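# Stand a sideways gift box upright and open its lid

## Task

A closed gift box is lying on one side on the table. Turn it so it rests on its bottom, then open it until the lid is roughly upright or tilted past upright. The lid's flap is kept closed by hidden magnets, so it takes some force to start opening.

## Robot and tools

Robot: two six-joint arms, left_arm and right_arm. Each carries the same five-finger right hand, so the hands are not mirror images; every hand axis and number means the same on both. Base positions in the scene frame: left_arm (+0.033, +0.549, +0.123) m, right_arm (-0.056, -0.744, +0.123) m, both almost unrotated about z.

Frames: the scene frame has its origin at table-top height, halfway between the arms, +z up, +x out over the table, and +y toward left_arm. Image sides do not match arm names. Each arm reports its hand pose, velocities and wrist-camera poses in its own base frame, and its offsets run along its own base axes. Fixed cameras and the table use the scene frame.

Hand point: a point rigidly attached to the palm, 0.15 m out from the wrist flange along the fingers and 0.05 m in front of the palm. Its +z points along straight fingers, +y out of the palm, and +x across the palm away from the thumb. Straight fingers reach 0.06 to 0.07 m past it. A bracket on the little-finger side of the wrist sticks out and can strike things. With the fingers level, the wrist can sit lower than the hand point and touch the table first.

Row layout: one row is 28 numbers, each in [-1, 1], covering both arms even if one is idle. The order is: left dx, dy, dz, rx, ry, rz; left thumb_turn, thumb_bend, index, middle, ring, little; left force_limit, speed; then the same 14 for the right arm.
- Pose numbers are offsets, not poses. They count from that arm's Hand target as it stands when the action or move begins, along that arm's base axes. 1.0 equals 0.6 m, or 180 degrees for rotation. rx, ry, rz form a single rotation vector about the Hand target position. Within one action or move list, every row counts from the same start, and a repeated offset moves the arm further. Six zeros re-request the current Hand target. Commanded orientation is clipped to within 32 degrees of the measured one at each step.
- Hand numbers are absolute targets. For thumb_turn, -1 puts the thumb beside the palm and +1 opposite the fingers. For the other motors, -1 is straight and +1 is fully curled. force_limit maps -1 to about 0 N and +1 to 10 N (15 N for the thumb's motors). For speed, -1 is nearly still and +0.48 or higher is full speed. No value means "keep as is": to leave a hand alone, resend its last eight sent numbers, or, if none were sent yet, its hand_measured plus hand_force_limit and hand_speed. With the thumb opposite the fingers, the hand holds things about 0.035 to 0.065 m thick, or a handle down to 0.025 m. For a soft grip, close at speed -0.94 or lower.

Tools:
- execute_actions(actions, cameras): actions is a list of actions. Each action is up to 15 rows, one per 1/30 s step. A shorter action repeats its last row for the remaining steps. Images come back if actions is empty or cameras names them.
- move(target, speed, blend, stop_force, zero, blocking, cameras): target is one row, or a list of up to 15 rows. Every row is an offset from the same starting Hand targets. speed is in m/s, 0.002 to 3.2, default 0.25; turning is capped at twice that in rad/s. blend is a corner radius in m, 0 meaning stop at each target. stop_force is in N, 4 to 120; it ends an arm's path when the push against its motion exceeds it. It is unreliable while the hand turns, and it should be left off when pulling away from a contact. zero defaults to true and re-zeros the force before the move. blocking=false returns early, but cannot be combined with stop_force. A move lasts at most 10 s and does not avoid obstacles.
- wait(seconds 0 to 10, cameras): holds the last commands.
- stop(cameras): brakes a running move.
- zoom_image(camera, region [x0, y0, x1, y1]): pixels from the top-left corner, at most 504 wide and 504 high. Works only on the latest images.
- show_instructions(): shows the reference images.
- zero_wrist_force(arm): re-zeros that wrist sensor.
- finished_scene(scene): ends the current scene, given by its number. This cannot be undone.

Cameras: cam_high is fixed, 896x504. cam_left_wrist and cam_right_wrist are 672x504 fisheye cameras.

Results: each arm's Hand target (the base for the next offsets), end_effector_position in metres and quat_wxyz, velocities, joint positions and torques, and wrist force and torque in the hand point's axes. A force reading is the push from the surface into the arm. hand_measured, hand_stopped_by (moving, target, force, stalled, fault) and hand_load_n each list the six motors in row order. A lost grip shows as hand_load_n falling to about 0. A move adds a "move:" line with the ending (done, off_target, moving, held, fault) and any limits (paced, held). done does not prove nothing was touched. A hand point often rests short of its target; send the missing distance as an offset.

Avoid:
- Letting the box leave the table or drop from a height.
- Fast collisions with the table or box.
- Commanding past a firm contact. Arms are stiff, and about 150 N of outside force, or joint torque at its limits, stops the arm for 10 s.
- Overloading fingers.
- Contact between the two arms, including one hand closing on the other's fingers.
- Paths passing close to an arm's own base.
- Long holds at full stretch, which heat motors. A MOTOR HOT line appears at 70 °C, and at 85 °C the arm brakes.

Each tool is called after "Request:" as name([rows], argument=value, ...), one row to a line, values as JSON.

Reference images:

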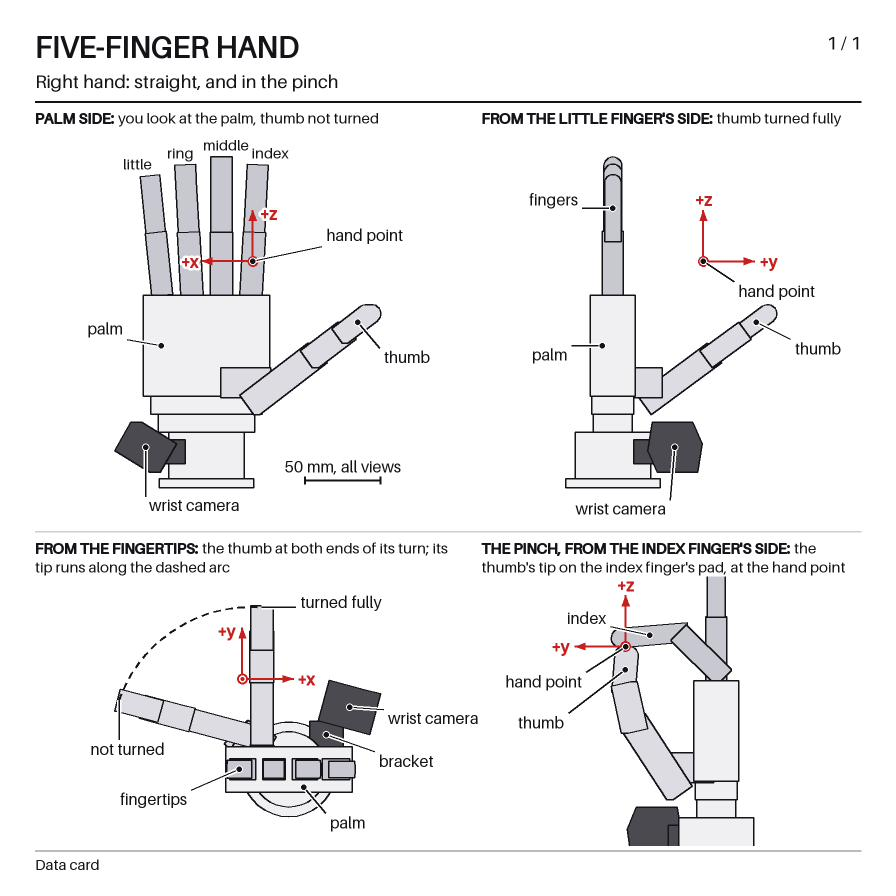

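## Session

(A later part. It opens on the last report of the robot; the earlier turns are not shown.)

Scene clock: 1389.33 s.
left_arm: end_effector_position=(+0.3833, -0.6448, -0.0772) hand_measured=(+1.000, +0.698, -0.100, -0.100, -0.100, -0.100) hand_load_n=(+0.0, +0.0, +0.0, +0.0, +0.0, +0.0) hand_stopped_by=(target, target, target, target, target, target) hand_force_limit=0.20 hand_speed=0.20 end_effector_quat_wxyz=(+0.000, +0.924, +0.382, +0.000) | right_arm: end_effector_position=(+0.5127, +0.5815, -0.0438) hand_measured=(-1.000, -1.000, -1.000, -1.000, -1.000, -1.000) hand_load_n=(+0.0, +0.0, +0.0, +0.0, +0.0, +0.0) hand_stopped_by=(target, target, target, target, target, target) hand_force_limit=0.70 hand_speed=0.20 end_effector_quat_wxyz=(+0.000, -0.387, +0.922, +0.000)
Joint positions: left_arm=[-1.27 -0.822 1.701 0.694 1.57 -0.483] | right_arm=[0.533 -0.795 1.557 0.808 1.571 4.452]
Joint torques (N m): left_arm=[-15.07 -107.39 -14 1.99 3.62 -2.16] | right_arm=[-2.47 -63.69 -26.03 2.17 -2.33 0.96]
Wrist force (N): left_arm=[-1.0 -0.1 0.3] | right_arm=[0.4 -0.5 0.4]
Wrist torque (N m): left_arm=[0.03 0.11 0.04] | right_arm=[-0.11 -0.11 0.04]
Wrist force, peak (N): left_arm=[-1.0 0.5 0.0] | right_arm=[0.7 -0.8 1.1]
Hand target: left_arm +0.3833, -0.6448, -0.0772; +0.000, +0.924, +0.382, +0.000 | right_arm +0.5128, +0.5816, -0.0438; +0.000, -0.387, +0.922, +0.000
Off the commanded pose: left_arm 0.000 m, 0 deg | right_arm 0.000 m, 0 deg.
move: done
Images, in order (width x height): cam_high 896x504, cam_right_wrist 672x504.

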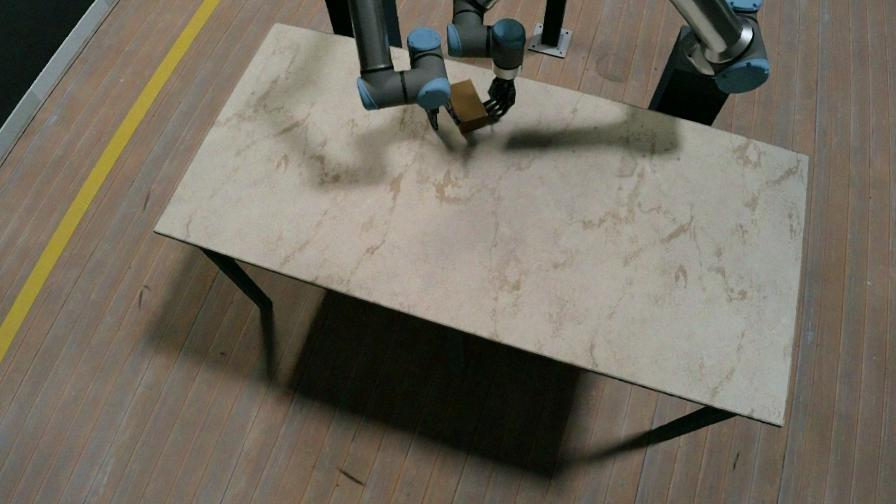

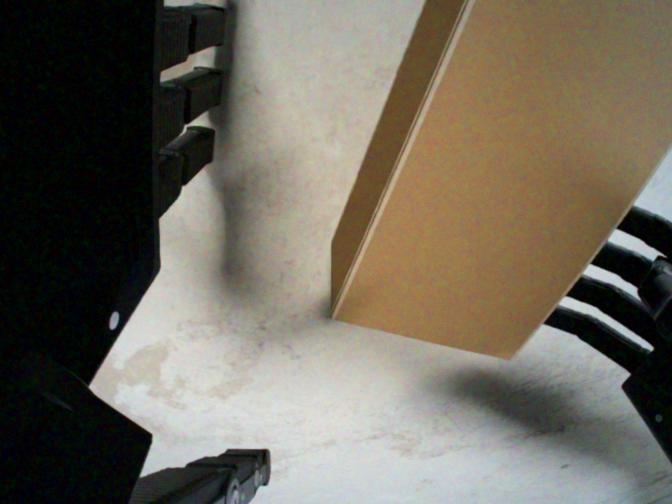

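Request:
move(target=[0,0,-0.008,0,0,0,1,0.7,-0.1,-0.1,-0.1,-0.1,0.2,0.2,-0.0712,0.0702,-0.002,0,0,0,-1,-1,-1,-1,-1,-1,0.7,0.2], speed=0.06)

Request:
move(target=[0,0,0,0,0,0,1,0.7,-0.1,-0.1,-0.1,-0.1,0.2,0.2,-0.0392,0.0386,0,0,0,0,-1,-1,-1,-1,-1,-1,0.7,0.2], speed=0.01, stop_force=5, cameras=["all"])

Request:
zoom_image(camera="cam_left_wrist", region=[230, 0, 530, 400])

Scene clock: 1406.37 s.
left_arm: end_effector_position=(+0.3833, -0.6448, -0.0788) hand_measured=(+1.000, +0.698, -0.100, -0.100, -0.100, -0.100) hand_load_n=(+0.0, +0.0, +0.0, +0.0, +0.0, +0.0) hand_stopped_by=(target, target, target, target, target, target) hand_force_limit=0.20 hand_speed=0.20 end_effector_quat_wxyz=(+0.000, +0.924, +0.382, +0.000) | right_arm: end_effector_position=(+0.5055, +0.5888, -0.0440) hand_measured=(-1.000, -1.000, -1.000, -1.000, -1.000, -1.000) hand_load_n=(+0.0, +0.0, +0.0, +0.0, +0.0, +0.0) hand_stopped_by=(target, target, target, target, target, target) hand_force_limit=0.70 hand_speed=0.20 end_effector_quat_wxyz=(+0.001, -0.387, +0.922, +0.000)
Joint positions: left_arm=[-1.27 -0.82 1.701 0.692 1.57 -0.483] | right_arm=[0.547 -0.795 1.557 0.807 1.571 4.465]
Joint torques (N m): left_arm=[-14.6 -64.92 -14.43 1.86 3.6 -2.05] | right_arm=[-16.87 -66.27 -30.03 4.68 -0.36 -1.98]
Wrist force (N): left_arm=[-0.3 0.3 -0.3] | right_arm=[0.6 -0.7 0.2]
Wrist torque (N m): left_arm=[0.11 0.03 0.10] | right_arm=[-0.11 -0.14 0.04]
Wrist force, peak (N): left_arm=[-0.8 0.4 -0.6] | right_arm=[0.5 2.1 0.2]
Hand target: left_arm +0.3833, -0.6448, -0.0788; +0.000, +0.924, +0.382, +0.000 (not the last commanded pose) | right_arm +0.5057, +0.5888, -0.0440; +0.001, -0.387, +0.922, +0.000 (not the last commanded pose)
Off the commanded pose: left_arm 0.003 m, 0 deg | right_arm 0.050 m, 0 deg.
move: held (right_arm; a check stopped the path); limits=held
pose unreachable (right arm): on one or more control steps of this call, first in action 0 (counted from 0), this arm could not follow its commanded pose, so it was not sent that pose on those steps. It may still have moved: this result reports where it is.
cause: moving toward the commanded pose would bring a part of the arm too close to another arm (a part of this arm just beyond joint 5 (wrist 2) and a part of the left arm just beyond its joint 4 (wrist 1), along the way the arms are being sent, or toward where that arm still pushes).

Scene clock: 1408.13 s.
left_arm: end_effector_position=(+0.3833, -0.6448, -0.0788) hand_measured=(+1.000, +0.698, -0.100, -0.100, -0.100, -0.100) hand_load_n=(+0.0, +0.0, +0.5, +0.0, +0.0, +0.0) hand_stopped_by=(target, target, target, target, target, target) hand_force_limit=0.20 hand_speed=0.20 end_effector_quat_wxyz=(+0.000, +0.924, +0.382, +0.000) | right_arm: end_effector_position=(+0.5011, +0.5932, -0.0440) hand_measured=(-1.000, -1.000, -1.000, -1.000, -1.000, -1.000) hand_load_n=(+0.0, +0.0, +0.0, +0.0, +0.0, +0.0) hand_stopped_by=(target, target, target, target, target, target) hand_force_limit=0.70 hand_speed=0.20 end_effector_quat_wxyz=(+0.001, -0.387, +0.922, +0.000)
Joint positions: left_arm=[-1.27 -0.82 1.701 0.692 1.57 -0.483] | right_arm=[0.555 -0.795 1.557 0.807 1.571 4.474]
Joint torques (N m): left_arm=[-14.45 -63.99 -14.26 1.9 3.44 -2.09] | right_arm=[-15.78 -80.26 -35.92 4.81 0.86 -1.69]
Wrist force (N): left_arm=[-0.3 -0.1 -0.1] | right_arm=[0.4 -0.6 0.7]
Wrist torque (N m): left_arm=[0.05 0.03 0.09] | right_arm=[-0.14 -0.13 0.00]
Wrist force, peak (N): left_arm=[-0.9 -0.4 0.0] | right_arm=[0.6 -1.1 0.5]
Hand target: left_arm +0.3833, -0.6448, -0.0788; +0.000, +0.924, +0.382, +0.000 | right_arm +0.5011, +0.5932, -0.0440; +0.001, -0.387, +0.922, +0.000 (not the last commanded pose)
Off the commanded pose: left_arm 0.000 m, 0 deg | right_arm 0.027 m, 0 deg.
move: held (right_arm; a check stopped the path); limits=held
pose unreachable (right arm): on one or more control steps of this call, first in action 0 (counted from 0), this arm could not follow its commanded pose, so it was not sent that pose on those steps. It may still have moved: this result reports where it is.
cause: moving toward the commanded pose would bring a part of the arm too close to another arm (a part of this arm just beyond joint 5 (wrist 2) and a part of the left arm just beyond its joint 4 (wrist 1), along the way the arms are being sent, or toward where that arm still pushes).

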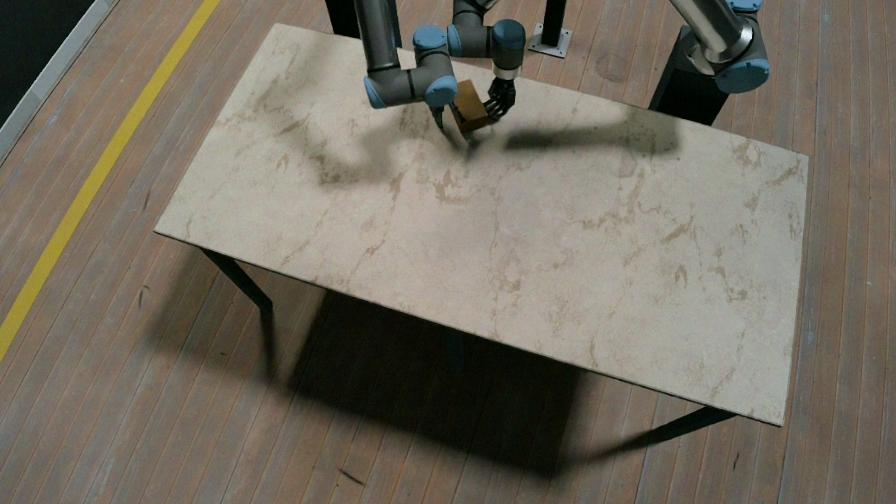

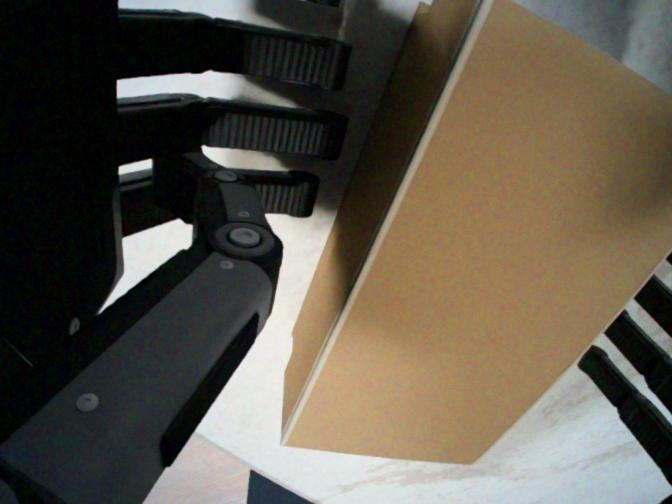

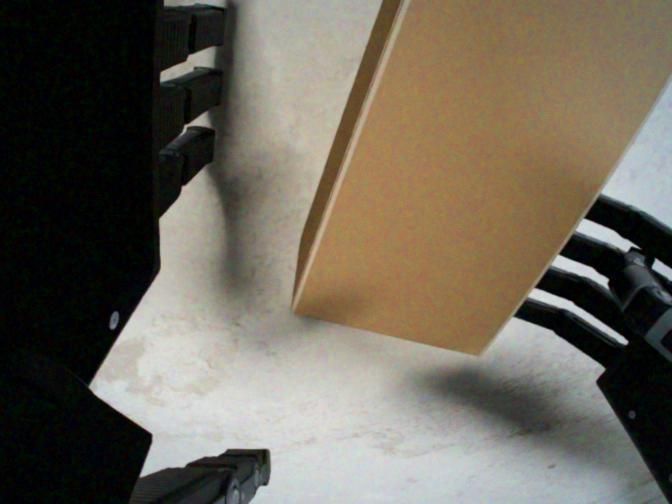

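Scaled by 1.260 from the camera's 672x504 image, which has a finer 960x720 frame.

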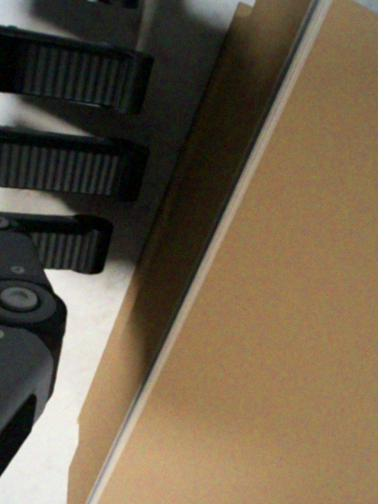

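Request:
move([
  [0,0,0,0,0,0,1,0.7,-0.1,-0.1,-0.1,-0.1,0.2,0.2,0.07,-0.0713,0.2,0,0,0.2,-1,-1,-1,-1,-1,-1,0.7,0.2],
  [0,0,0,0,0,0,1,0.7,-0.1,-0.1,-0.1,-0.1,0.2,0.2,0.0268,-0.5595,0.2067,0,0,0.9,-1,-1,-1,-1,-1,-1,0.7,0.2],
], speed=0.35, blend=[0.03,0])

Request:
move(target=[0,0,0,0,0,0,1,0.7,-0.1,-0.1,-0.1,-0.1,0.2,0.2,0,0,0,0,0,0.1,1,0.7,-1,-1,-1,-1,0.7,0.2], speed=0.35, cameras=["cam_high"])

Scene clock: 1506.63 s.
left_arm: end_effector_position=(+0.3833, -0.6448, -0.0788) hand_measured=(+1.000, +0.698, -0.100, -0.100, -0.100, -0.100) hand_load_n=(+0.0, +0.0, +0.0, +0.5, -0.5, +0.0) hand_stopped_by=(target, target, target, target, target, target) hand_force_limit=0.20 hand_speed=0.20 end_effector_quat_wxyz=(+0.000, +0.924, +0.382, +0.000) | right_arm: end_effector_position=(+0.5172, +0.2576, +0.0800) hand_measured=(-1.000, -1.000, -1.000, -1.000, -1.000, -1.000) hand_load_n=(+0.0, +0.0, +0.0, +0.0, +0.0, +0.0) hand_stopped_by=(target, target, target, target, target, target) hand_force_limit=0.70 hand_speed=0.20 end_effector_quat_wxyz=(+0.000, +0.971, +0.238, -0.001)
Joint positions: left_arm=[-1.27 -0.82 1.701 0.692 1.57 -0.483] | right_arm=[0.272 -1.1 1.826 0.845 1.571 1.363]
Joint torques (N m): left_arm=[-14.2 -64.06 -14.62 1.83 3.27 -1.93] | right_arm=[-14.66 -82.75 -13.22 2.4 -2.14 -2.66]
Wrist force (N): left_arm=[-0.8 0.2 -0.3] | right_arm=[-0.2 -0.4 -0.1]
Wrist torque (N m): left_arm=[0.11 0.11 0.07] | right_arm=[-0.03 0.04 0.04]
Wrist force, peak (N): left_arm=[-1.2 -0.2 0.0] | right_arm=[0.7 -0.2 1.3]
Hand target: left_arm +0.3833, -0.6448, -0.0788; +0.000, +0.924, +0.382, +0.000 | right_arm +0.5172, +0.2575, +0.0800; +0.000, +0.971, +0.238, -0.001
Off the commanded pose: left_arm 0.000 m, 0 deg | right_arm 0.000 m, 0 deg.
move: done

Scene clock: 1507.90 s.
left_arm: end_effector_position=(+0.3833, -0.6448, -0.0788) hand_measured=(+1.000, +0.698, -0.100, -0.100, -0.100, -0.100) hand_load_n=(+0.0, +0.0, +0.0, +0.0, +0.0, +0.0) hand_stopped_by=(target, target, target, target, target, target) hand_force_limit=0.20 hand_speed=0.20 end_effector_quat_wxyz=(+0.000, +0.924, +0.382, +0.000) | right_arm: end_effector_position=(+0.5172, +0.2576, +0.0800) hand_measured=(+1.000, +0.700, -1.000, -1.000, -1.000, -1.000) hand_load_n=(+0.0, -0.5, +0.0, +0.0, +0.5, +0.0) hand_stopped_by=(target, target, target, target, target, target) hand_force_limit=0.70 hand_speed=0.20 end_effector_quat_wxyz=(+0.000, +0.922, +0.387, -0.001)
Joint positions: left_arm=[-1.27 -0.82 1.701 0.692 1.57 -0.483] | right_arm=[0.277 -1.125 1.868 0.829 1.571 1.053]
Joint torques (N m): left_arm=[-14.84 -64.94 -15.05 1.78 3.65 -2.12] | right_arm=[-15.44 -80.36 -14.24 2.22 -1.99 -2.13]
Wrist force (N): left_arm=[-0.7 -0.2 0.2] | right_arm=[0.0 -0.4 -0.1]
Wrist torque (N m): left_arm=[0.03 0.08 0.06] | right_arm=[-0.03 -0.02 0.07]
Wrist force, peak (N): left_arm=[-0.9 -0.5 -0.5] | right_arm=[0.7 -0.5 0.3]
Hand target: left_arm +0.3833, -0.6448, -0.0788; +0.000, +0.924, +0.382, +0.000 | right_arm +0.5172, +0.2575, +0.0800; +0.000, +0.922, +0.387, -0.001
Off the commanded pose: left_arm 0.000 m, 0 deg | right_arm 0.000 m, 0 deg.
move: done
Images, in order (width x height): cam_high 896x504.

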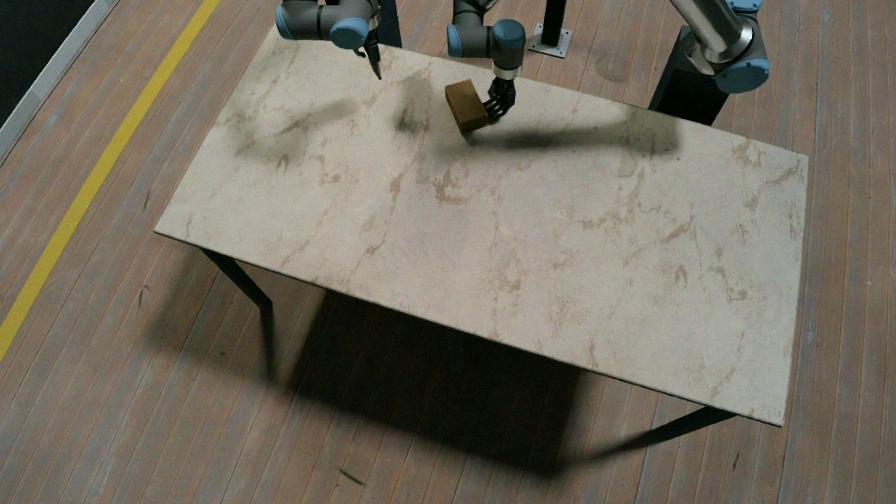

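Request:
move([
  [0,0,0,0,0,0,1,0.7,-0.1,-0.1,-0.1,-0.1,0.2,0.2,0,0,-0.1,0.292,-0.2972,0,1,0.7,-1,-1,-1,-1,0.7,0.2],
  [0,0,0,0,0,0,1,0.7,-0.1,-0.1,-0.1,-0.1,0.2,0.2,-0.036,0.322,-0.1,0.292,-0.2972,0,1,0.7,-1,-1,-1,-1,0.7,0.2],
  [0,0,0,0,0,0,1,0.7,-0.1,-0.1,-0.1,-0.1,0.2,0.2,-0.036,0.322,-0.2883,0.292,-0.2972,0,1,0.7,-1,-1,-1,-1,0.7,0.2],
], speed=[0.4,0.25,0.12], blend=[0.02,0.02,0], cameras=["all"])

Request:
zoom_image(camera="cam_high", region=[390, 40, 530, 150])

Scene clock: 1521.10 s.
left_arm: end_effector_position=(+0.3833, -0.6448, -0.0788) hand_measured=(+1.000, +0.698, -0.100, -0.100, -0.100, -0.100) hand_load_n=(-0.5, -0.5, +0.0, +0.0, +0.0, +0.0) hand_stopped_by=(target, target, target, target, target, target) hand_force_limit=0.20 hand_speed=0.20 end_effector_quat_wxyz=(+0.000, +0.924, +0.382, +0.000) | right_arm: end_effector_position=(+0.4956, +0.4507, -0.0929) hand_measured=(+1.000, +0.700, -1.000, -1.000, -1.000, -1.000) hand_load_n=(+0.0, +0.0, +0.0, +0.0, +0.0, +0.0) hand_stopped_by=(target, target, target, target, target, target) hand_force_limit=0.70 hand_speed=0.20 end_effector_quat_wxyz=(-0.226, +0.732, +0.307, +0.565)
Joint positions: left_arm=[-1.27 -0.82 1.701 0.692 1.57 -0.483] | right_arm=[0.432 -0.974 2.42 -1.167 1.238 1.461]
Joint torques (N m): left_arm=[-13.55 -64.8 -14.45 1.87 3.24 -1.94] | right_arm=[13.45 -37.74 -17.98 -2.97 1.75 2.2]
Wrist force (N): left_arm=[-0.7 -0.3 -0.3] | right_arm=[-1.3 -0.2 -0.5]
Wrist torque (N m): left_arm=[0.02 0.10 0.05] | right_arm=[0.00 0.15 -0.32]
Wrist force, peak (N): left_arm=[-1.1 0.0 -0.6] | right_arm=[-1.8 0.6 -2.0]
Hand target: left_arm +0.3833, -0.6448, -0.0788; +0.000, +0.924, +0.382, +0.000 | right_arm +0.4956, +0.4507, -0.0930; -0.226, +0.732, +0.307, +0.565
Off the commanded pose: left_arm 0.000 m, 0 deg | right_arm 0.000 m, 0 deg.
move: done

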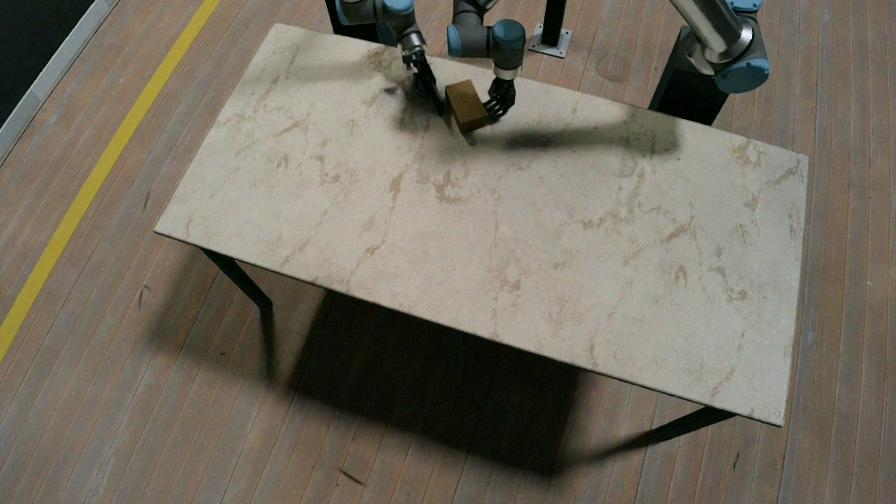

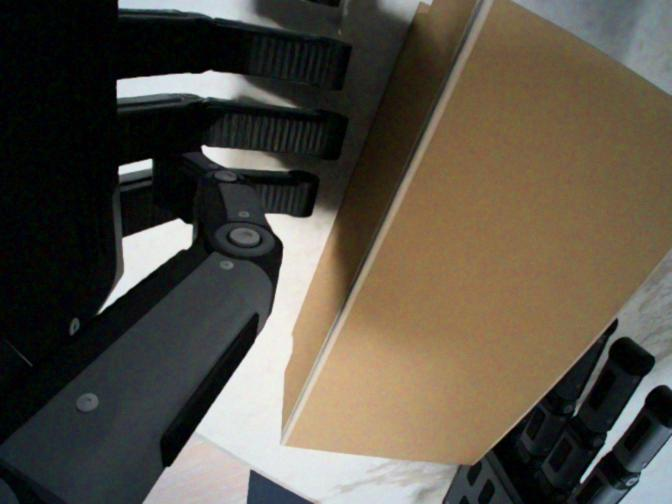

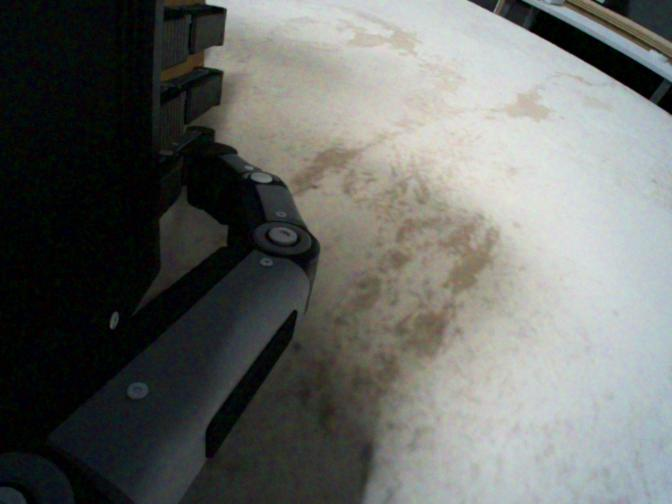

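Scaled by 3.600 from the camera's 896x504 image, which has a finer 1280x720 frame.

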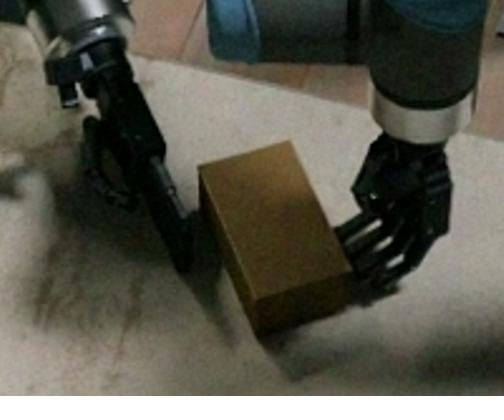

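Request:
move(target=[-0.059,-0.059,0,0,0,0,1,0.7,-0.1,-0.1,-0.1,-0.1,0.2,0.2,0,0,0,0,0,0,1,0.7,-1,-1,-1,-1,0.7,0.2], speed=0.1)

Request:
move(target=[0,0,0,0,0,0,1,0.7,-0.1,-0.1,-0.1,-0.1,0.2,0.2,-0.0701,0.0713,0,0,0,0,1,0.7,-1,-1,-1,-1,0.7,0.2], speed=0.02, stop_force=5, cameras=["all"])

Request:
zoom_image(camera="cam_high", region=[390, 40, 530, 150])

Scene clock: 1529.57 s.
left_arm: end_effector_position=(+0.3479, -0.6801, -0.0788) hand_measured=(+1.000, +0.698, -0.100, -0.100, -0.100, -0.100) hand_load_n=(+0.0, +0.0, +0.0, +0.0, +0.0, +0.0) hand_stopped_by=(target, target, target, target, target, target) hand_force_limit=0.20 hand_speed=0.20 end_effector_quat_wxyz=(+0.000, +0.924, +0.382, +0.000) | right_arm: end_effector_position=(+0.4956, +0.4507, -0.0930) hand_measured=(+1.000, +0.700, -1.000, -1.000, -1.000, -1.000) hand_load_n=(+0.0, +0.0, +0.0, +0.0, +0.0, +0.5) hand_stopped_by=(target, target, target, target, target, target) hand_force_limit=0.70 hand_speed=0.20 end_effector_quat_wxyz=(-0.226, +0.732, +0.307, +0.565)
Joint positions: left_arm=[-1.335 -0.806 1.67 0.708 1.571 -0.548] | right_arm=[0.432 -0.974 2.42 -1.167 1.238 1.461]
Joint torques (N m): left_arm=[-15.75 -65.85 -29.96 7.03 -0.16 -2.35] | right_arm=[12.11 -30.09 -16.67 -2.59 2.01 2.46]
Wrist force (N): left_arm=[-0.4 0.3 -0.3] | right_arm=[-1.1 -0.3 -0.5]
Wrist torque (N m): left_arm=[0.12 0.07 0.08] | right_arm=[-0.03 0.11 -0.31]
Wrist force, peak (N): left_arm=[-1.1 -0.4 -0.4] | right_arm=[-1.5 -1.0 -0.9]
Hand target: left_arm +0.3479, -0.6802, -0.0788; +0.000, +0.924, +0.382, +0.000 | right_arm +0.4956, +0.4507, -0.0930; -0.226, +0.732, +0.307, +0.565
Off the commanded pose: left_arm 0.000 m, 0 deg | right_arm 0.000 m, 0 deg.
move: done

Scene clock: 1532.57 s.
left_arm: end_effector_position=(+0.3479, -0.6802, -0.0788) hand_measured=(+1.000, +0.698, -0.100, -0.100, -0.100, -0.100) hand_load_n=(+0.0, +0.0, +0.0, +1.0, +0.0, +0.0) hand_stopped_by=(target, target, target, target, target, target) hand_force_limit=0.20 hand_speed=0.20 end_effector_quat_wxyz=(+0.000, +0.924, +0.382, +0.000) | right_arm: end_effector_position=(+0.4707, +0.4761, -0.0930) hand_measured=(+1.000, +0.700, -1.000, -1.000, -1.000, -1.000) hand_load_n=(+0.0, +0.0, +0.0, -1.5, -5.5, +0.0) hand_stopped_by=(target, target, target, target, target, target) hand_force_limit=0.70 hand_speed=0.20 end_effector_quat_wxyz=(-0.226, +0.732, +0.307, +0.565)
Joint positions: left_arm=[-1.335 -0.806 1.67 0.708 1.57 -0.548] | right_arm=[0.521 -0.973 2.412 -1.168 1.323 1.486]
Joint torques (N m): left_arm=[-7.33 -67.77 -29.52 0.91 -2.9 -2.25] | right_arm=[-11.52 -47.75 9.08 0.74 -3.55 -2.16]
Wrist force (N): left_arm=[-1.2 -4.8 -1.3] | right_arm=[0.8 3.6 0.2]
Wrist torque (N m): left_arm=[0.19 0.09 -0.01] | right_arm=[-0.47 0.11 0.13]
Wrist force, peak (N): left_arm=[-0.6 -8.0 -2.7] | right_arm=[2.4 8.6 -0.5]
Hand target: left_arm +0.3479, -0.6802, -0.0788; +0.000, +0.924, +0.382, +0.000 | right_arm +0.4707, +0.4761, -0.0929; -0.226, +0.732, +0.307, +0.565 (not the last commanded pose)
Off the commanded pose: left_arm 0.000 m, 0 deg | right_arm 0.024 m, 0 deg.
move: contact (right_arm)

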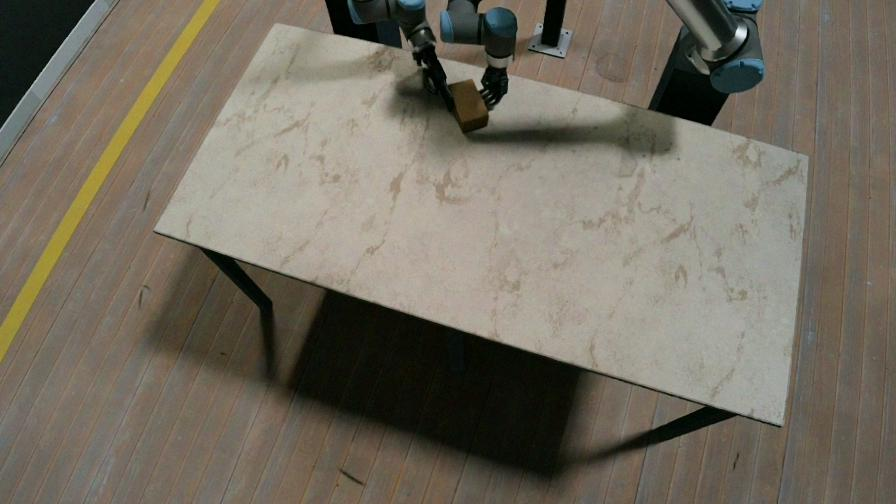

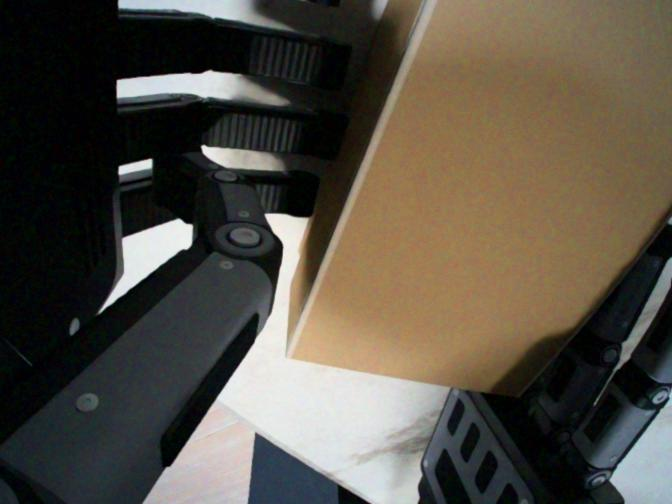

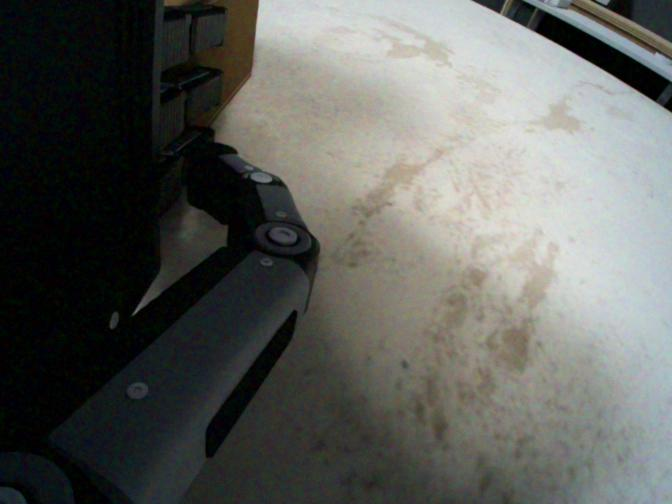

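Scaled by 3.600 from the camera's 896x504 image, which has a finer 1280x720 frame.

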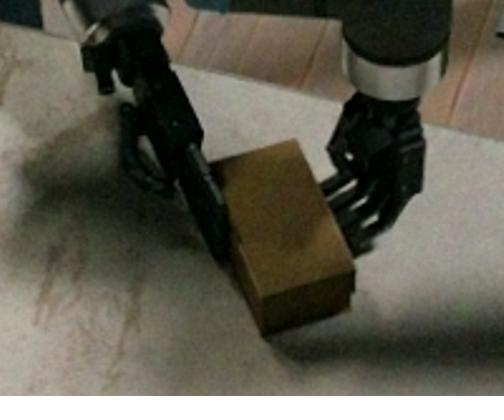

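Request:
move(target=[0,0,0,0,0,0,1,0.7,-0.1,-0.1,-0.1,-0.1,0.2,0.2,-0.0082,0.0083,0,0,0,0,1,0.7,-1,-1,-1,-1,0.7,0.2], speed=0.01, stop_force=5)

Request:
move(target=[0,0,0.0167,0,0,0,1,0.7,-0.1,-0.1,-0.1,-0.1,0.2,0.2,0,0,0,0,0,0,1,0.7,-1,-1,-1,-1,0.7,0.2], speed=0.01, stop_force=12, cameras=["cam_high","cam_left_wrist"])

Request:
zoom_image(camera="cam_high", region=[390, 40, 530, 150])

Scene clock: 1541.13 s.
left_arm: end_effector_position=(+0.3479, -0.6802, -0.0788) hand_measured=(+1.000, +0.698, -0.100, -0.100, -0.100, -0.100) hand_load_n=(+0.0, +0.0, +0.0, +2.0, +0.0, +0.0) hand_stopped_by=(target, target, target, target, target, target) hand_force_limit=0.20 hand_speed=0.20 end_effector_quat_wxyz=(+0.000, +0.924, +0.382, +0.000) | right_arm: end_effector_position=(+0.4700, +0.4765, -0.0930) hand_measured=(+1.000, +0.700, -1.000, -1.000, -1.000, -1.000) hand_load_n=(+0.0, +0.0, +0.0, -5.0, -9.0, +0.0) hand_stopped_by=(target, target, target, target, target, target) hand_force_limit=0.70 hand_speed=0.20 end_effector_quat_wxyz=(-0.226, +0.732, +0.307, +0.565)
Joint positions: left_arm=[-1.335 -0.806 1.67 0.708 1.57 -0.548] | right_arm=[0.522 -0.973 2.412 -1.168 1.325 1.486]
Joint torques (N m): left_arm=[15.81 -70.36 -29.7 0.8 -2.75 -2.2] | right_arm=[-9.72 -64.22 8.7 0.77 -5.27 -2.21]
Wrist force (N): left_arm=[-1.0 -9.5 -3.7] | right_arm=[2.6 8.7 -1.9]
Wrist torque (N m): left_arm=[0.31 0.09 -0.08] | right_arm=[-0.70 0.30 0.37]
Wrist force, peak (N): left_arm=[-0.6 -9.7 -4.1] | right_arm=[3.7 11.4 -2.3]
Hand target: left_arm +0.3479, -0.6802, -0.0788; +0.000, +0.924, +0.382, +0.000 | right_arm +0.4700, +0.4765, -0.0930; -0.226, +0.732, +0.307, +0.565 (not the last commanded pose)
Off the commanded pose: left_arm 0.000 m, 0 deg | right_arm 0.006 m, 0 deg.
move: contact (right_arm)

Scene clock: 1542.93 s.
left_arm: end_effector_position=(+0.3479, -0.6802, -0.0688) hand_measured=(+1.000, +0.698, -0.100, -0.102, -0.100, -0.100) hand_load_n=(+0.0, +0.0, +0.0, +23.0, +0.0, +0.0) hand_stopped_by=(target, target, target, target, target, target) hand_force_limit=0.20 hand_speed=0.20 end_effector_quat_wxyz=(+0.000, +0.924, +0.382, +0.000) | right_arm: end_effector_position=(+0.4700, +0.4765, -0.0930) hand_measured=(+1.000, +0.700, -1.000, -1.000, -0.998, -1.000) hand_load_n=(+0.0, +0.0, +0.0, -2.0, -25.5, +0.0) hand_stopped_by=(target, target, target, target, target, target) hand_force_limit=0.70 hand_speed=0.20 end_effector_quat_wxyz=(-0.226, +0.732, +0.307, +0.565)
Joint positions: left_arm=[-1.335 -0.819 1.67 0.721 1.57 -0.548] | right_arm=[0.522 -0.973 2.412 -1.168 1.325 1.486]
Joint torques (N m): left_arm=[17.25 -119.79 -43.01 2.9 -2.81 -2.12] | right_arm=[4.04 -64.05 7.1 1.36 -7.08 -1.99]
Wrist force (N): left_arm=[-2.4 -19.3 8.1] | right_arm=[6.1 17.7 -0.5]
Wrist torque (N m): left_arm=[0.56 -0.10 -0.27] | right_arm=[-1.40 0.50 1.10]
Wrist force, peak (N): left_arm=[-2.2 -19.5 8.1] | right_arm=[6.6 17.9 -0.5]
Hand target: left_arm +0.3479, -0.6802, -0.0688; +0.000, +0.924, +0.382, +0.000 | right_arm +0.4700, +0.4765, -0.0930; -0.226, +0.732, +0.307, +0.565
Off the commanded pose: left_arm 0.000 m, 0 deg | right_arm 0.000 m, 0 deg.
move: done
Images, in order (width x height): cam_high 896x504, cam_left_wrist 672x504.

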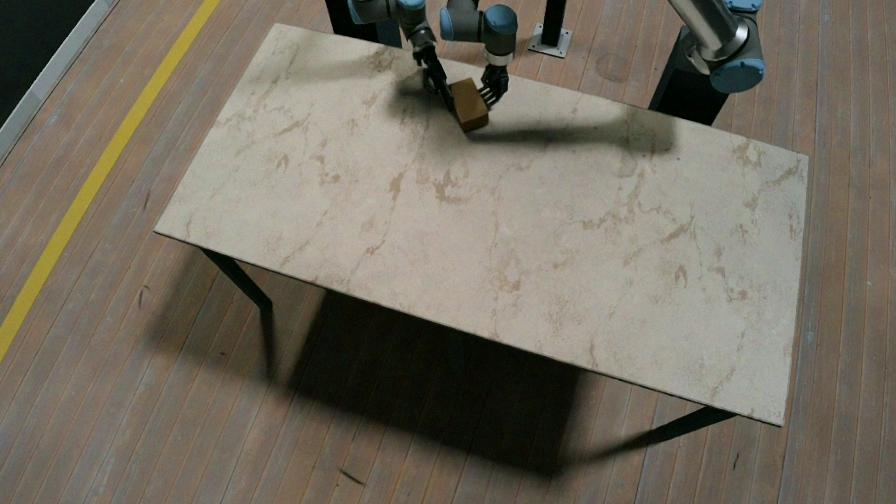

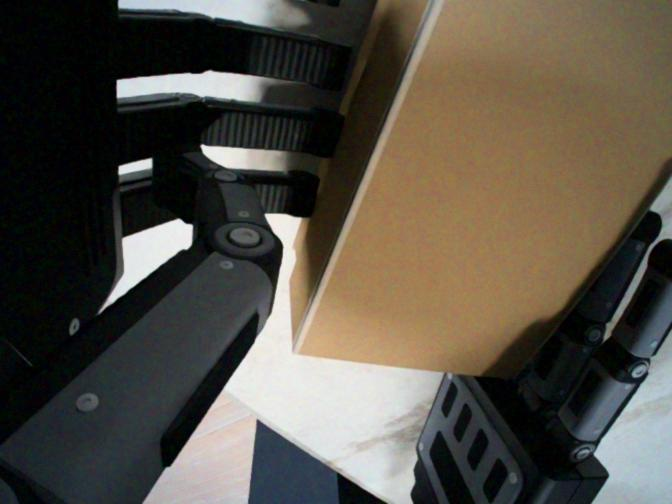

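Scaled by 3.600 from the camera's 896x504 image, which has a finer 1280x720 frame.

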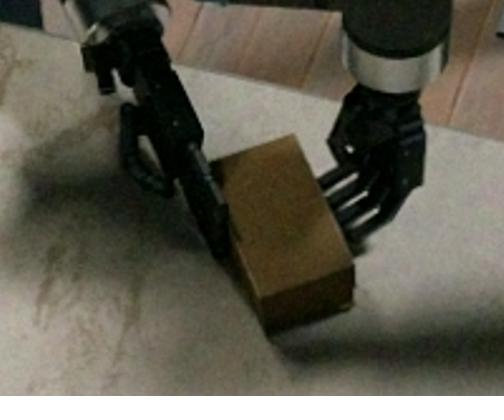

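Request:
move([
  [0,0,-0.0167,0,0,0,1,0.7,-0.1,-0.1,-0.1,-0.1,0.2,0.2,0,0,0,0,0,0,1,0.7,-1,-1,-1,-1,0.7,0.2],
  [-0.0141,0.0141,-0.0167,0,0,0,1,0.7,-0.1,-0.1,-0.1,-0.1,0.2,0.2,0,0,0,0,0,0,1,0.7,-1,-1,-1,-1,0.7,0.2],
], speed=0.02)

Request:
move(target=[0,0,-0.0123,0,0,0,1,0.7,-0.1,0.9,-0.1,-0.1,0.2,0.2,0,0,0,0,0,0,1,0.7,-1,-1,-1,-1,0.7,0.2], speed=0.02, cameras=["cam_left_wrist","cam_high"])

Request:
zoom_image(camera="cam_left_wrist", region=[200, 0, 500, 400])

Scene clock: 1625.23 s.
left_arm: end_effector_position=(+0.3395, -0.6717, -0.0788) hand_measured=(+1.000, +0.698, -0.100, -0.100, -0.100, -0.100) hand_load_n=(+0.0, +0.0, +0.0, +0.0, +0.0, +0.0) hand_stopped_by=(target, target, target, target, target, target) hand_force_limit=0.20 hand_speed=0.20 end_effector_quat_wxyz=(+0.000, +0.924, +0.382, +0.000) | right_arm: end_effector_position=(+0.4700, +0.4765, -0.0930) hand_measured=(+1.000, +0.700, -1.000, -1.000, -1.000, -1.000) hand_load_n=(+0.0, +0.0, +0.0, +0.0, -0.5, +0.0) hand_stopped_by=(target, target, target, target, target, target) hand_force_limit=0.70 hand_speed=0.20 end_effector_quat_wxyz=(-0.226, +0.732, +0.307, +0.565)
Joint positions: left_arm=[-1.344 -0.819 1.697 0.694 1.57 -0.557] | right_arm=[0.522 -0.973 2.412 -1.168 1.325 1.486]
Joint torques (N m): left_arm=[-16.18 -109.2 -14.08 1.89 -1.26 -2.35] | right_arm=[11.97 -61.33 0.79 -0.86 1.26 -1.34]
Wrist force (N): left_arm=[-0.8 0.2 -0.3] | right_arm=[-0.9 -0.2 -0.6]
Wrist torque (N m): left_arm=[0.10 0.11 0.06] | right_arm=[-0.07 0.03 -0.23]
Wrist force, peak (N): left_arm=[-2.3 -19.5 8.2] | right_arm=[6.3 18.1 -0.7]
Hand target: left_arm +0.3394, -0.6717, -0.0788; +0.000, +0.924, +0.382, +0.000 | right_arm +0.4700, +0.4765, -0.0930; -0.226, +0.732, +0.307, +0.565
Off the commanded pose: left_arm 0.000 m, 0 deg | right_arm 0.000 m, 0 deg.
move: done

Scene clock: 1625.97 s.
left_arm: end_effector_position=(+0.3394, -0.6717, -0.0861) hand_measured=(+1.000, +0.696, -0.100, +0.210, -0.100, -0.100) hand_load_n=(+4.0, +3.0, +0.0, +14.5, +0.0, +0.5) hand_stopped_by=(target, target, target, force, target, target) hand_force_limit=0.20 hand_speed=0.20 end_effector_quat_wxyz=(+0.000, +0.924, +0.382, +0.000) | right_arm: end_effector_position=(+0.4700, +0.4765, -0.0930) hand_measured=(+1.000, +0.700, -1.000, -1.000, -1.000, -1.000) hand_load_n=(+0.0, +0.0, +0.0, +0.0, -0.5, +0.5) hand_stopped_by=(target, target, target, target, target, target) hand_force_limit=0.70 hand_speed=0.20 end_effector_quat_wxyz=(-0.226, +0.732, +0.307, +0.565)
Joint positions: left_arm=[-1.344 -0.809 1.697 0.684 1.57 -0.558] | right_arm=[0.522 -0.973 2.412 -1.168 1.325 1.486]
Joint torques (N m): left_arm=[-14.28 -60.16 -15.18 2.31 -0.66 -2.26] | right_arm=[11.64 -62.64 -0.46 -0.78 1.52 -1.58]
Wrist force (N): left_arm=[-0.7 -0.2 -0.2] | right_arm=[-1.5 -0.1 -0.2]
Wrist torque (N m): left_arm=[0.04 0.10 0.05] | right_arm=[-0.11 0.09 -0.25]
Wrist force, peak (N): left_arm=[-0.8 -0.7 -0.6] | right_arm=[-1.4 -0.2 -0.8]
Hand target: left_arm +0.3394, -0.6717, -0.0862; +0.000, +0.924, +0.382, +0.000 | right_arm +0.4700, +0.4765, -0.0930; -0.226, +0.732, +0.307, +0.565
Off the commanded pose: left_arm 0.000 m, 0 deg | right_arm 0.000 m, 0 deg.
move: done
Images, in order (width x height): cam_high 896x504, cam_left_wrist 672x504.

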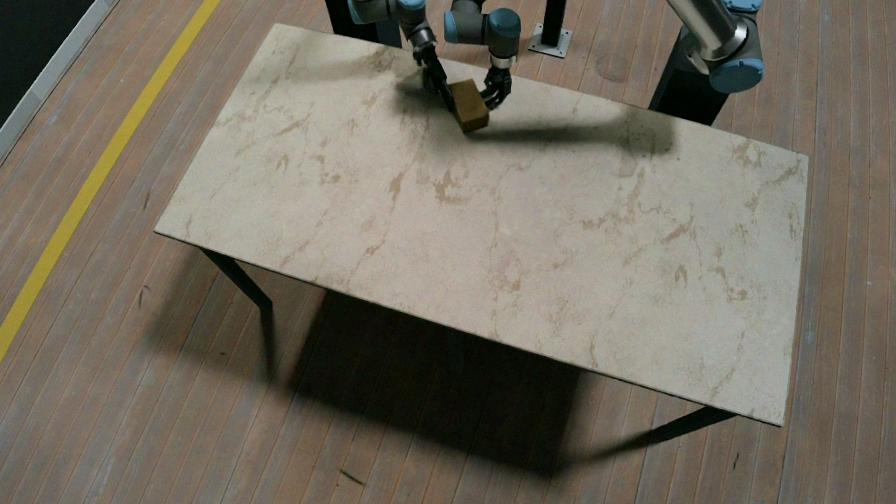

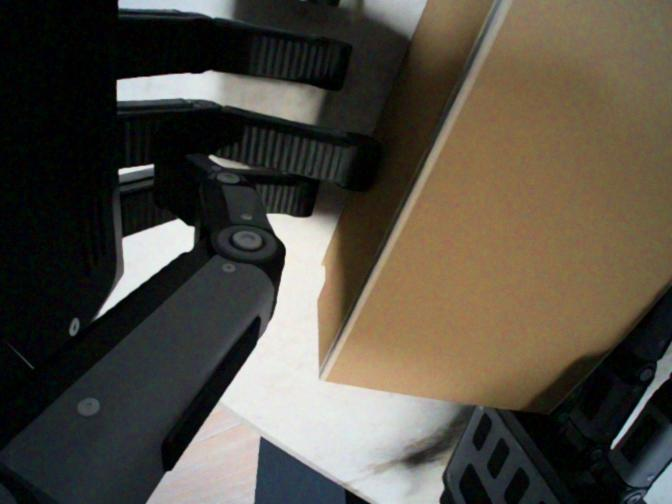

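Scaled by 1.260 from the camera's 672x504 image, which has a finer 960x720 frame.

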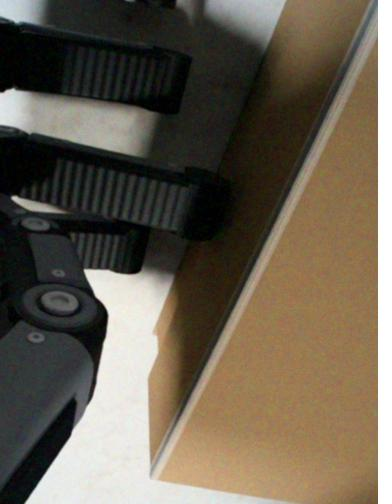

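Request:
move(target=[0,0,0,0,0,0,1,0.7,-0.1,-0.2,-0.1,-0.1,0.2,0.2,0,0,0,0,0,0,1,0.7,-1,-1,-1,-1,0.7,0.2])

Request:
move(target=[0.03,-0.03,0,0,0,0,1,0.7,-0.1,-0.2,-0.1,-0.1,0.2,0.2,0,0,0,0,0,0,1,0.7,-1,-1,-1,-1,0.7,0.2], speed=0.01, stop_force=6, cameras=["cam_left_wrist"])

Request:
zoom_image(camera="cam_left_wrist", region=[200, 0, 500, 400])

Scene clock: 1638.17 s.
left_arm: end_effector_position=(+0.3394, -0.6718, -0.0862) hand_measured=(+1.000, +0.698, -0.100, -0.146, -0.100, -0.100) hand_load_n=(+0.0, +0.0, +0.0, -15.5, +0.0, +0.0) hand_stopped_by=(target, target, target, stalled, target, target) hand_force_limit=0.20 hand_speed=0.20 end_effector_quat_wxyz=(+0.000, +0.924, +0.382, +0.000) | right_arm: end_effector_position=(+0.4700, +0.4765, -0.0930) hand_measured=(+1.000, +0.700, -1.000, -1.000, -1.000, -1.000) hand_load_n=(+0.0, +0.0, +0.0, +0.0, -0.5, +0.0) hand_stopped_by=(target, target, target, target, target, target) hand_force_limit=0.70 hand_speed=0.20 end_effector_quat_wxyz=(-0.226, +0.732, +0.307, +0.565)
Joint positions: left_arm=[-1.344 -0.809 1.697 0.684 1.57 -0.558] | right_arm=[0.522 -0.973 2.412 -1.168 1.325 1.486]
Joint torques (N m): left_arm=[-15.32 -65.51 -16.02 3.96 3.2 -1.86] | right_arm=[3.43 -62.3 -5.95 -0.87 1.61 -1.06]
Wrist force (N): left_arm=[0.3 4.6 -10.6] | right_arm=[-1.1 0.2 -0.4]
Wrist torque (N m): left_arm=[-0.08 0.27 0.19] | right_arm=[-0.06 0.04 -0.22]
Wrist force, peak (N): left_arm=[0.0 5.2 -11.6] | right_arm=[-1.2 -0.3 -1.0]
Hand target: left_arm +0.3394, -0.6717, -0.0862; +0.000, +0.924, +0.382, +0.000 | right_arm +0.4700, +0.4765, -0.0930; -0.226, +0.732, +0.307, +0.565
Off the commanded pose: left_arm 0.000 m, 0 deg | right_arm 0.000 m, 0 deg.
move: done

Scene clock: 1639.47 s.
left_arm: end_effector_position=(+0.3396, -0.6720, -0.0862) hand_measured=(+1.000, +0.698, -0.100, -0.146, -0.100, -0.100) hand_load_n=(+0.0, +0.0, +0.5, -15.0, +0.0, +0.0) hand_stopped_by=(target, target, target, stalled, target, target) hand_force_limit=0.20 hand_speed=0.20 end_effector_quat_wxyz=(+0.000, +0.924, +0.382, +0.000) | right_arm: end_effector_position=(+0.4700, +0.4765, -0.0930) hand_measured=(+1.000, +0.700, -1.000, -1.000, -1.000, -1.000) hand_load_n=(+0.0, +0.0, +0.0, +0.0, -0.5, +0.0) hand_stopped_by=(target, target, target, target, target, target) hand_force_limit=0.70 hand_speed=0.20 end_effector_quat_wxyz=(-0.226, +0.732, +0.307, +0.565)
Joint positions: left_arm=[-1.344 -0.809 1.696 0.684 1.57 -0.557] | right_arm=[0.522 -0.973 2.412 -1.168 1.325 1.486]
Joint torques (N m): left_arm=[-16.03 -97.27 -11.46 0.78 3.4 -2.09] | right_arm=[5.28 -64.98 -7.75 -0.5 1.32 -1.01]
Wrist force (N): left_arm=[1.4 -1.3 -13.7] | right_arm=[-0.9 -0.2 -0.2]
Wrist torque (N m): left_arm=[0.02 0.35 0.03] | right_arm=[-0.12 0.01 -0.22]
Wrist force, peak (N): left_arm=[1.8 -5.3 -16.4] | right_arm=[-1.6 -0.1 -0.5]
Hand target: left_arm +0.3396, -0.6720, -0.0862; +0.000, +0.924, +0.382, +0.000 (not the last commanded pose) | right_arm +0.4700, +0.4765, -0.0930; -0.226, +0.732, +0.307, +0.565
Off the commanded pose: left_arm 0.025 m, 0 deg | right_arm 0.000 m, 0 deg.
move: contact (left_arm)
Images, in order (width x height): cam_left_wrist 672x504.

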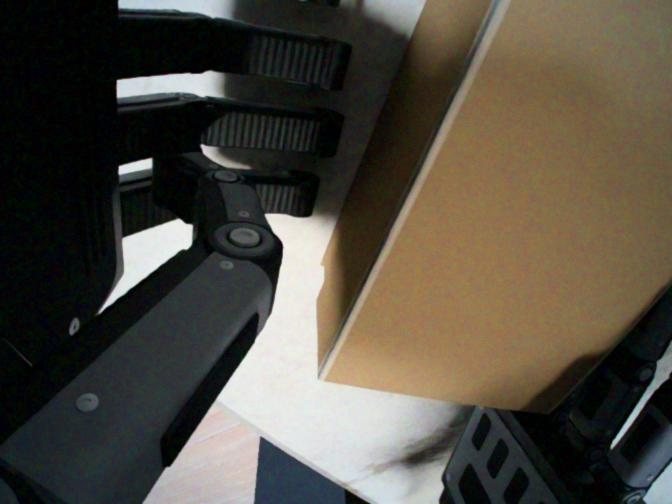

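Scaled by 1.260 from the camera's 672x504 image, which has a finer 960x720 frame.

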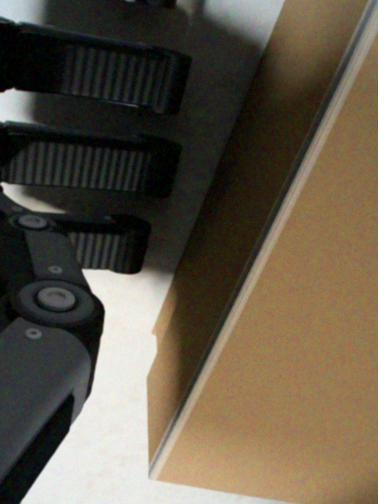

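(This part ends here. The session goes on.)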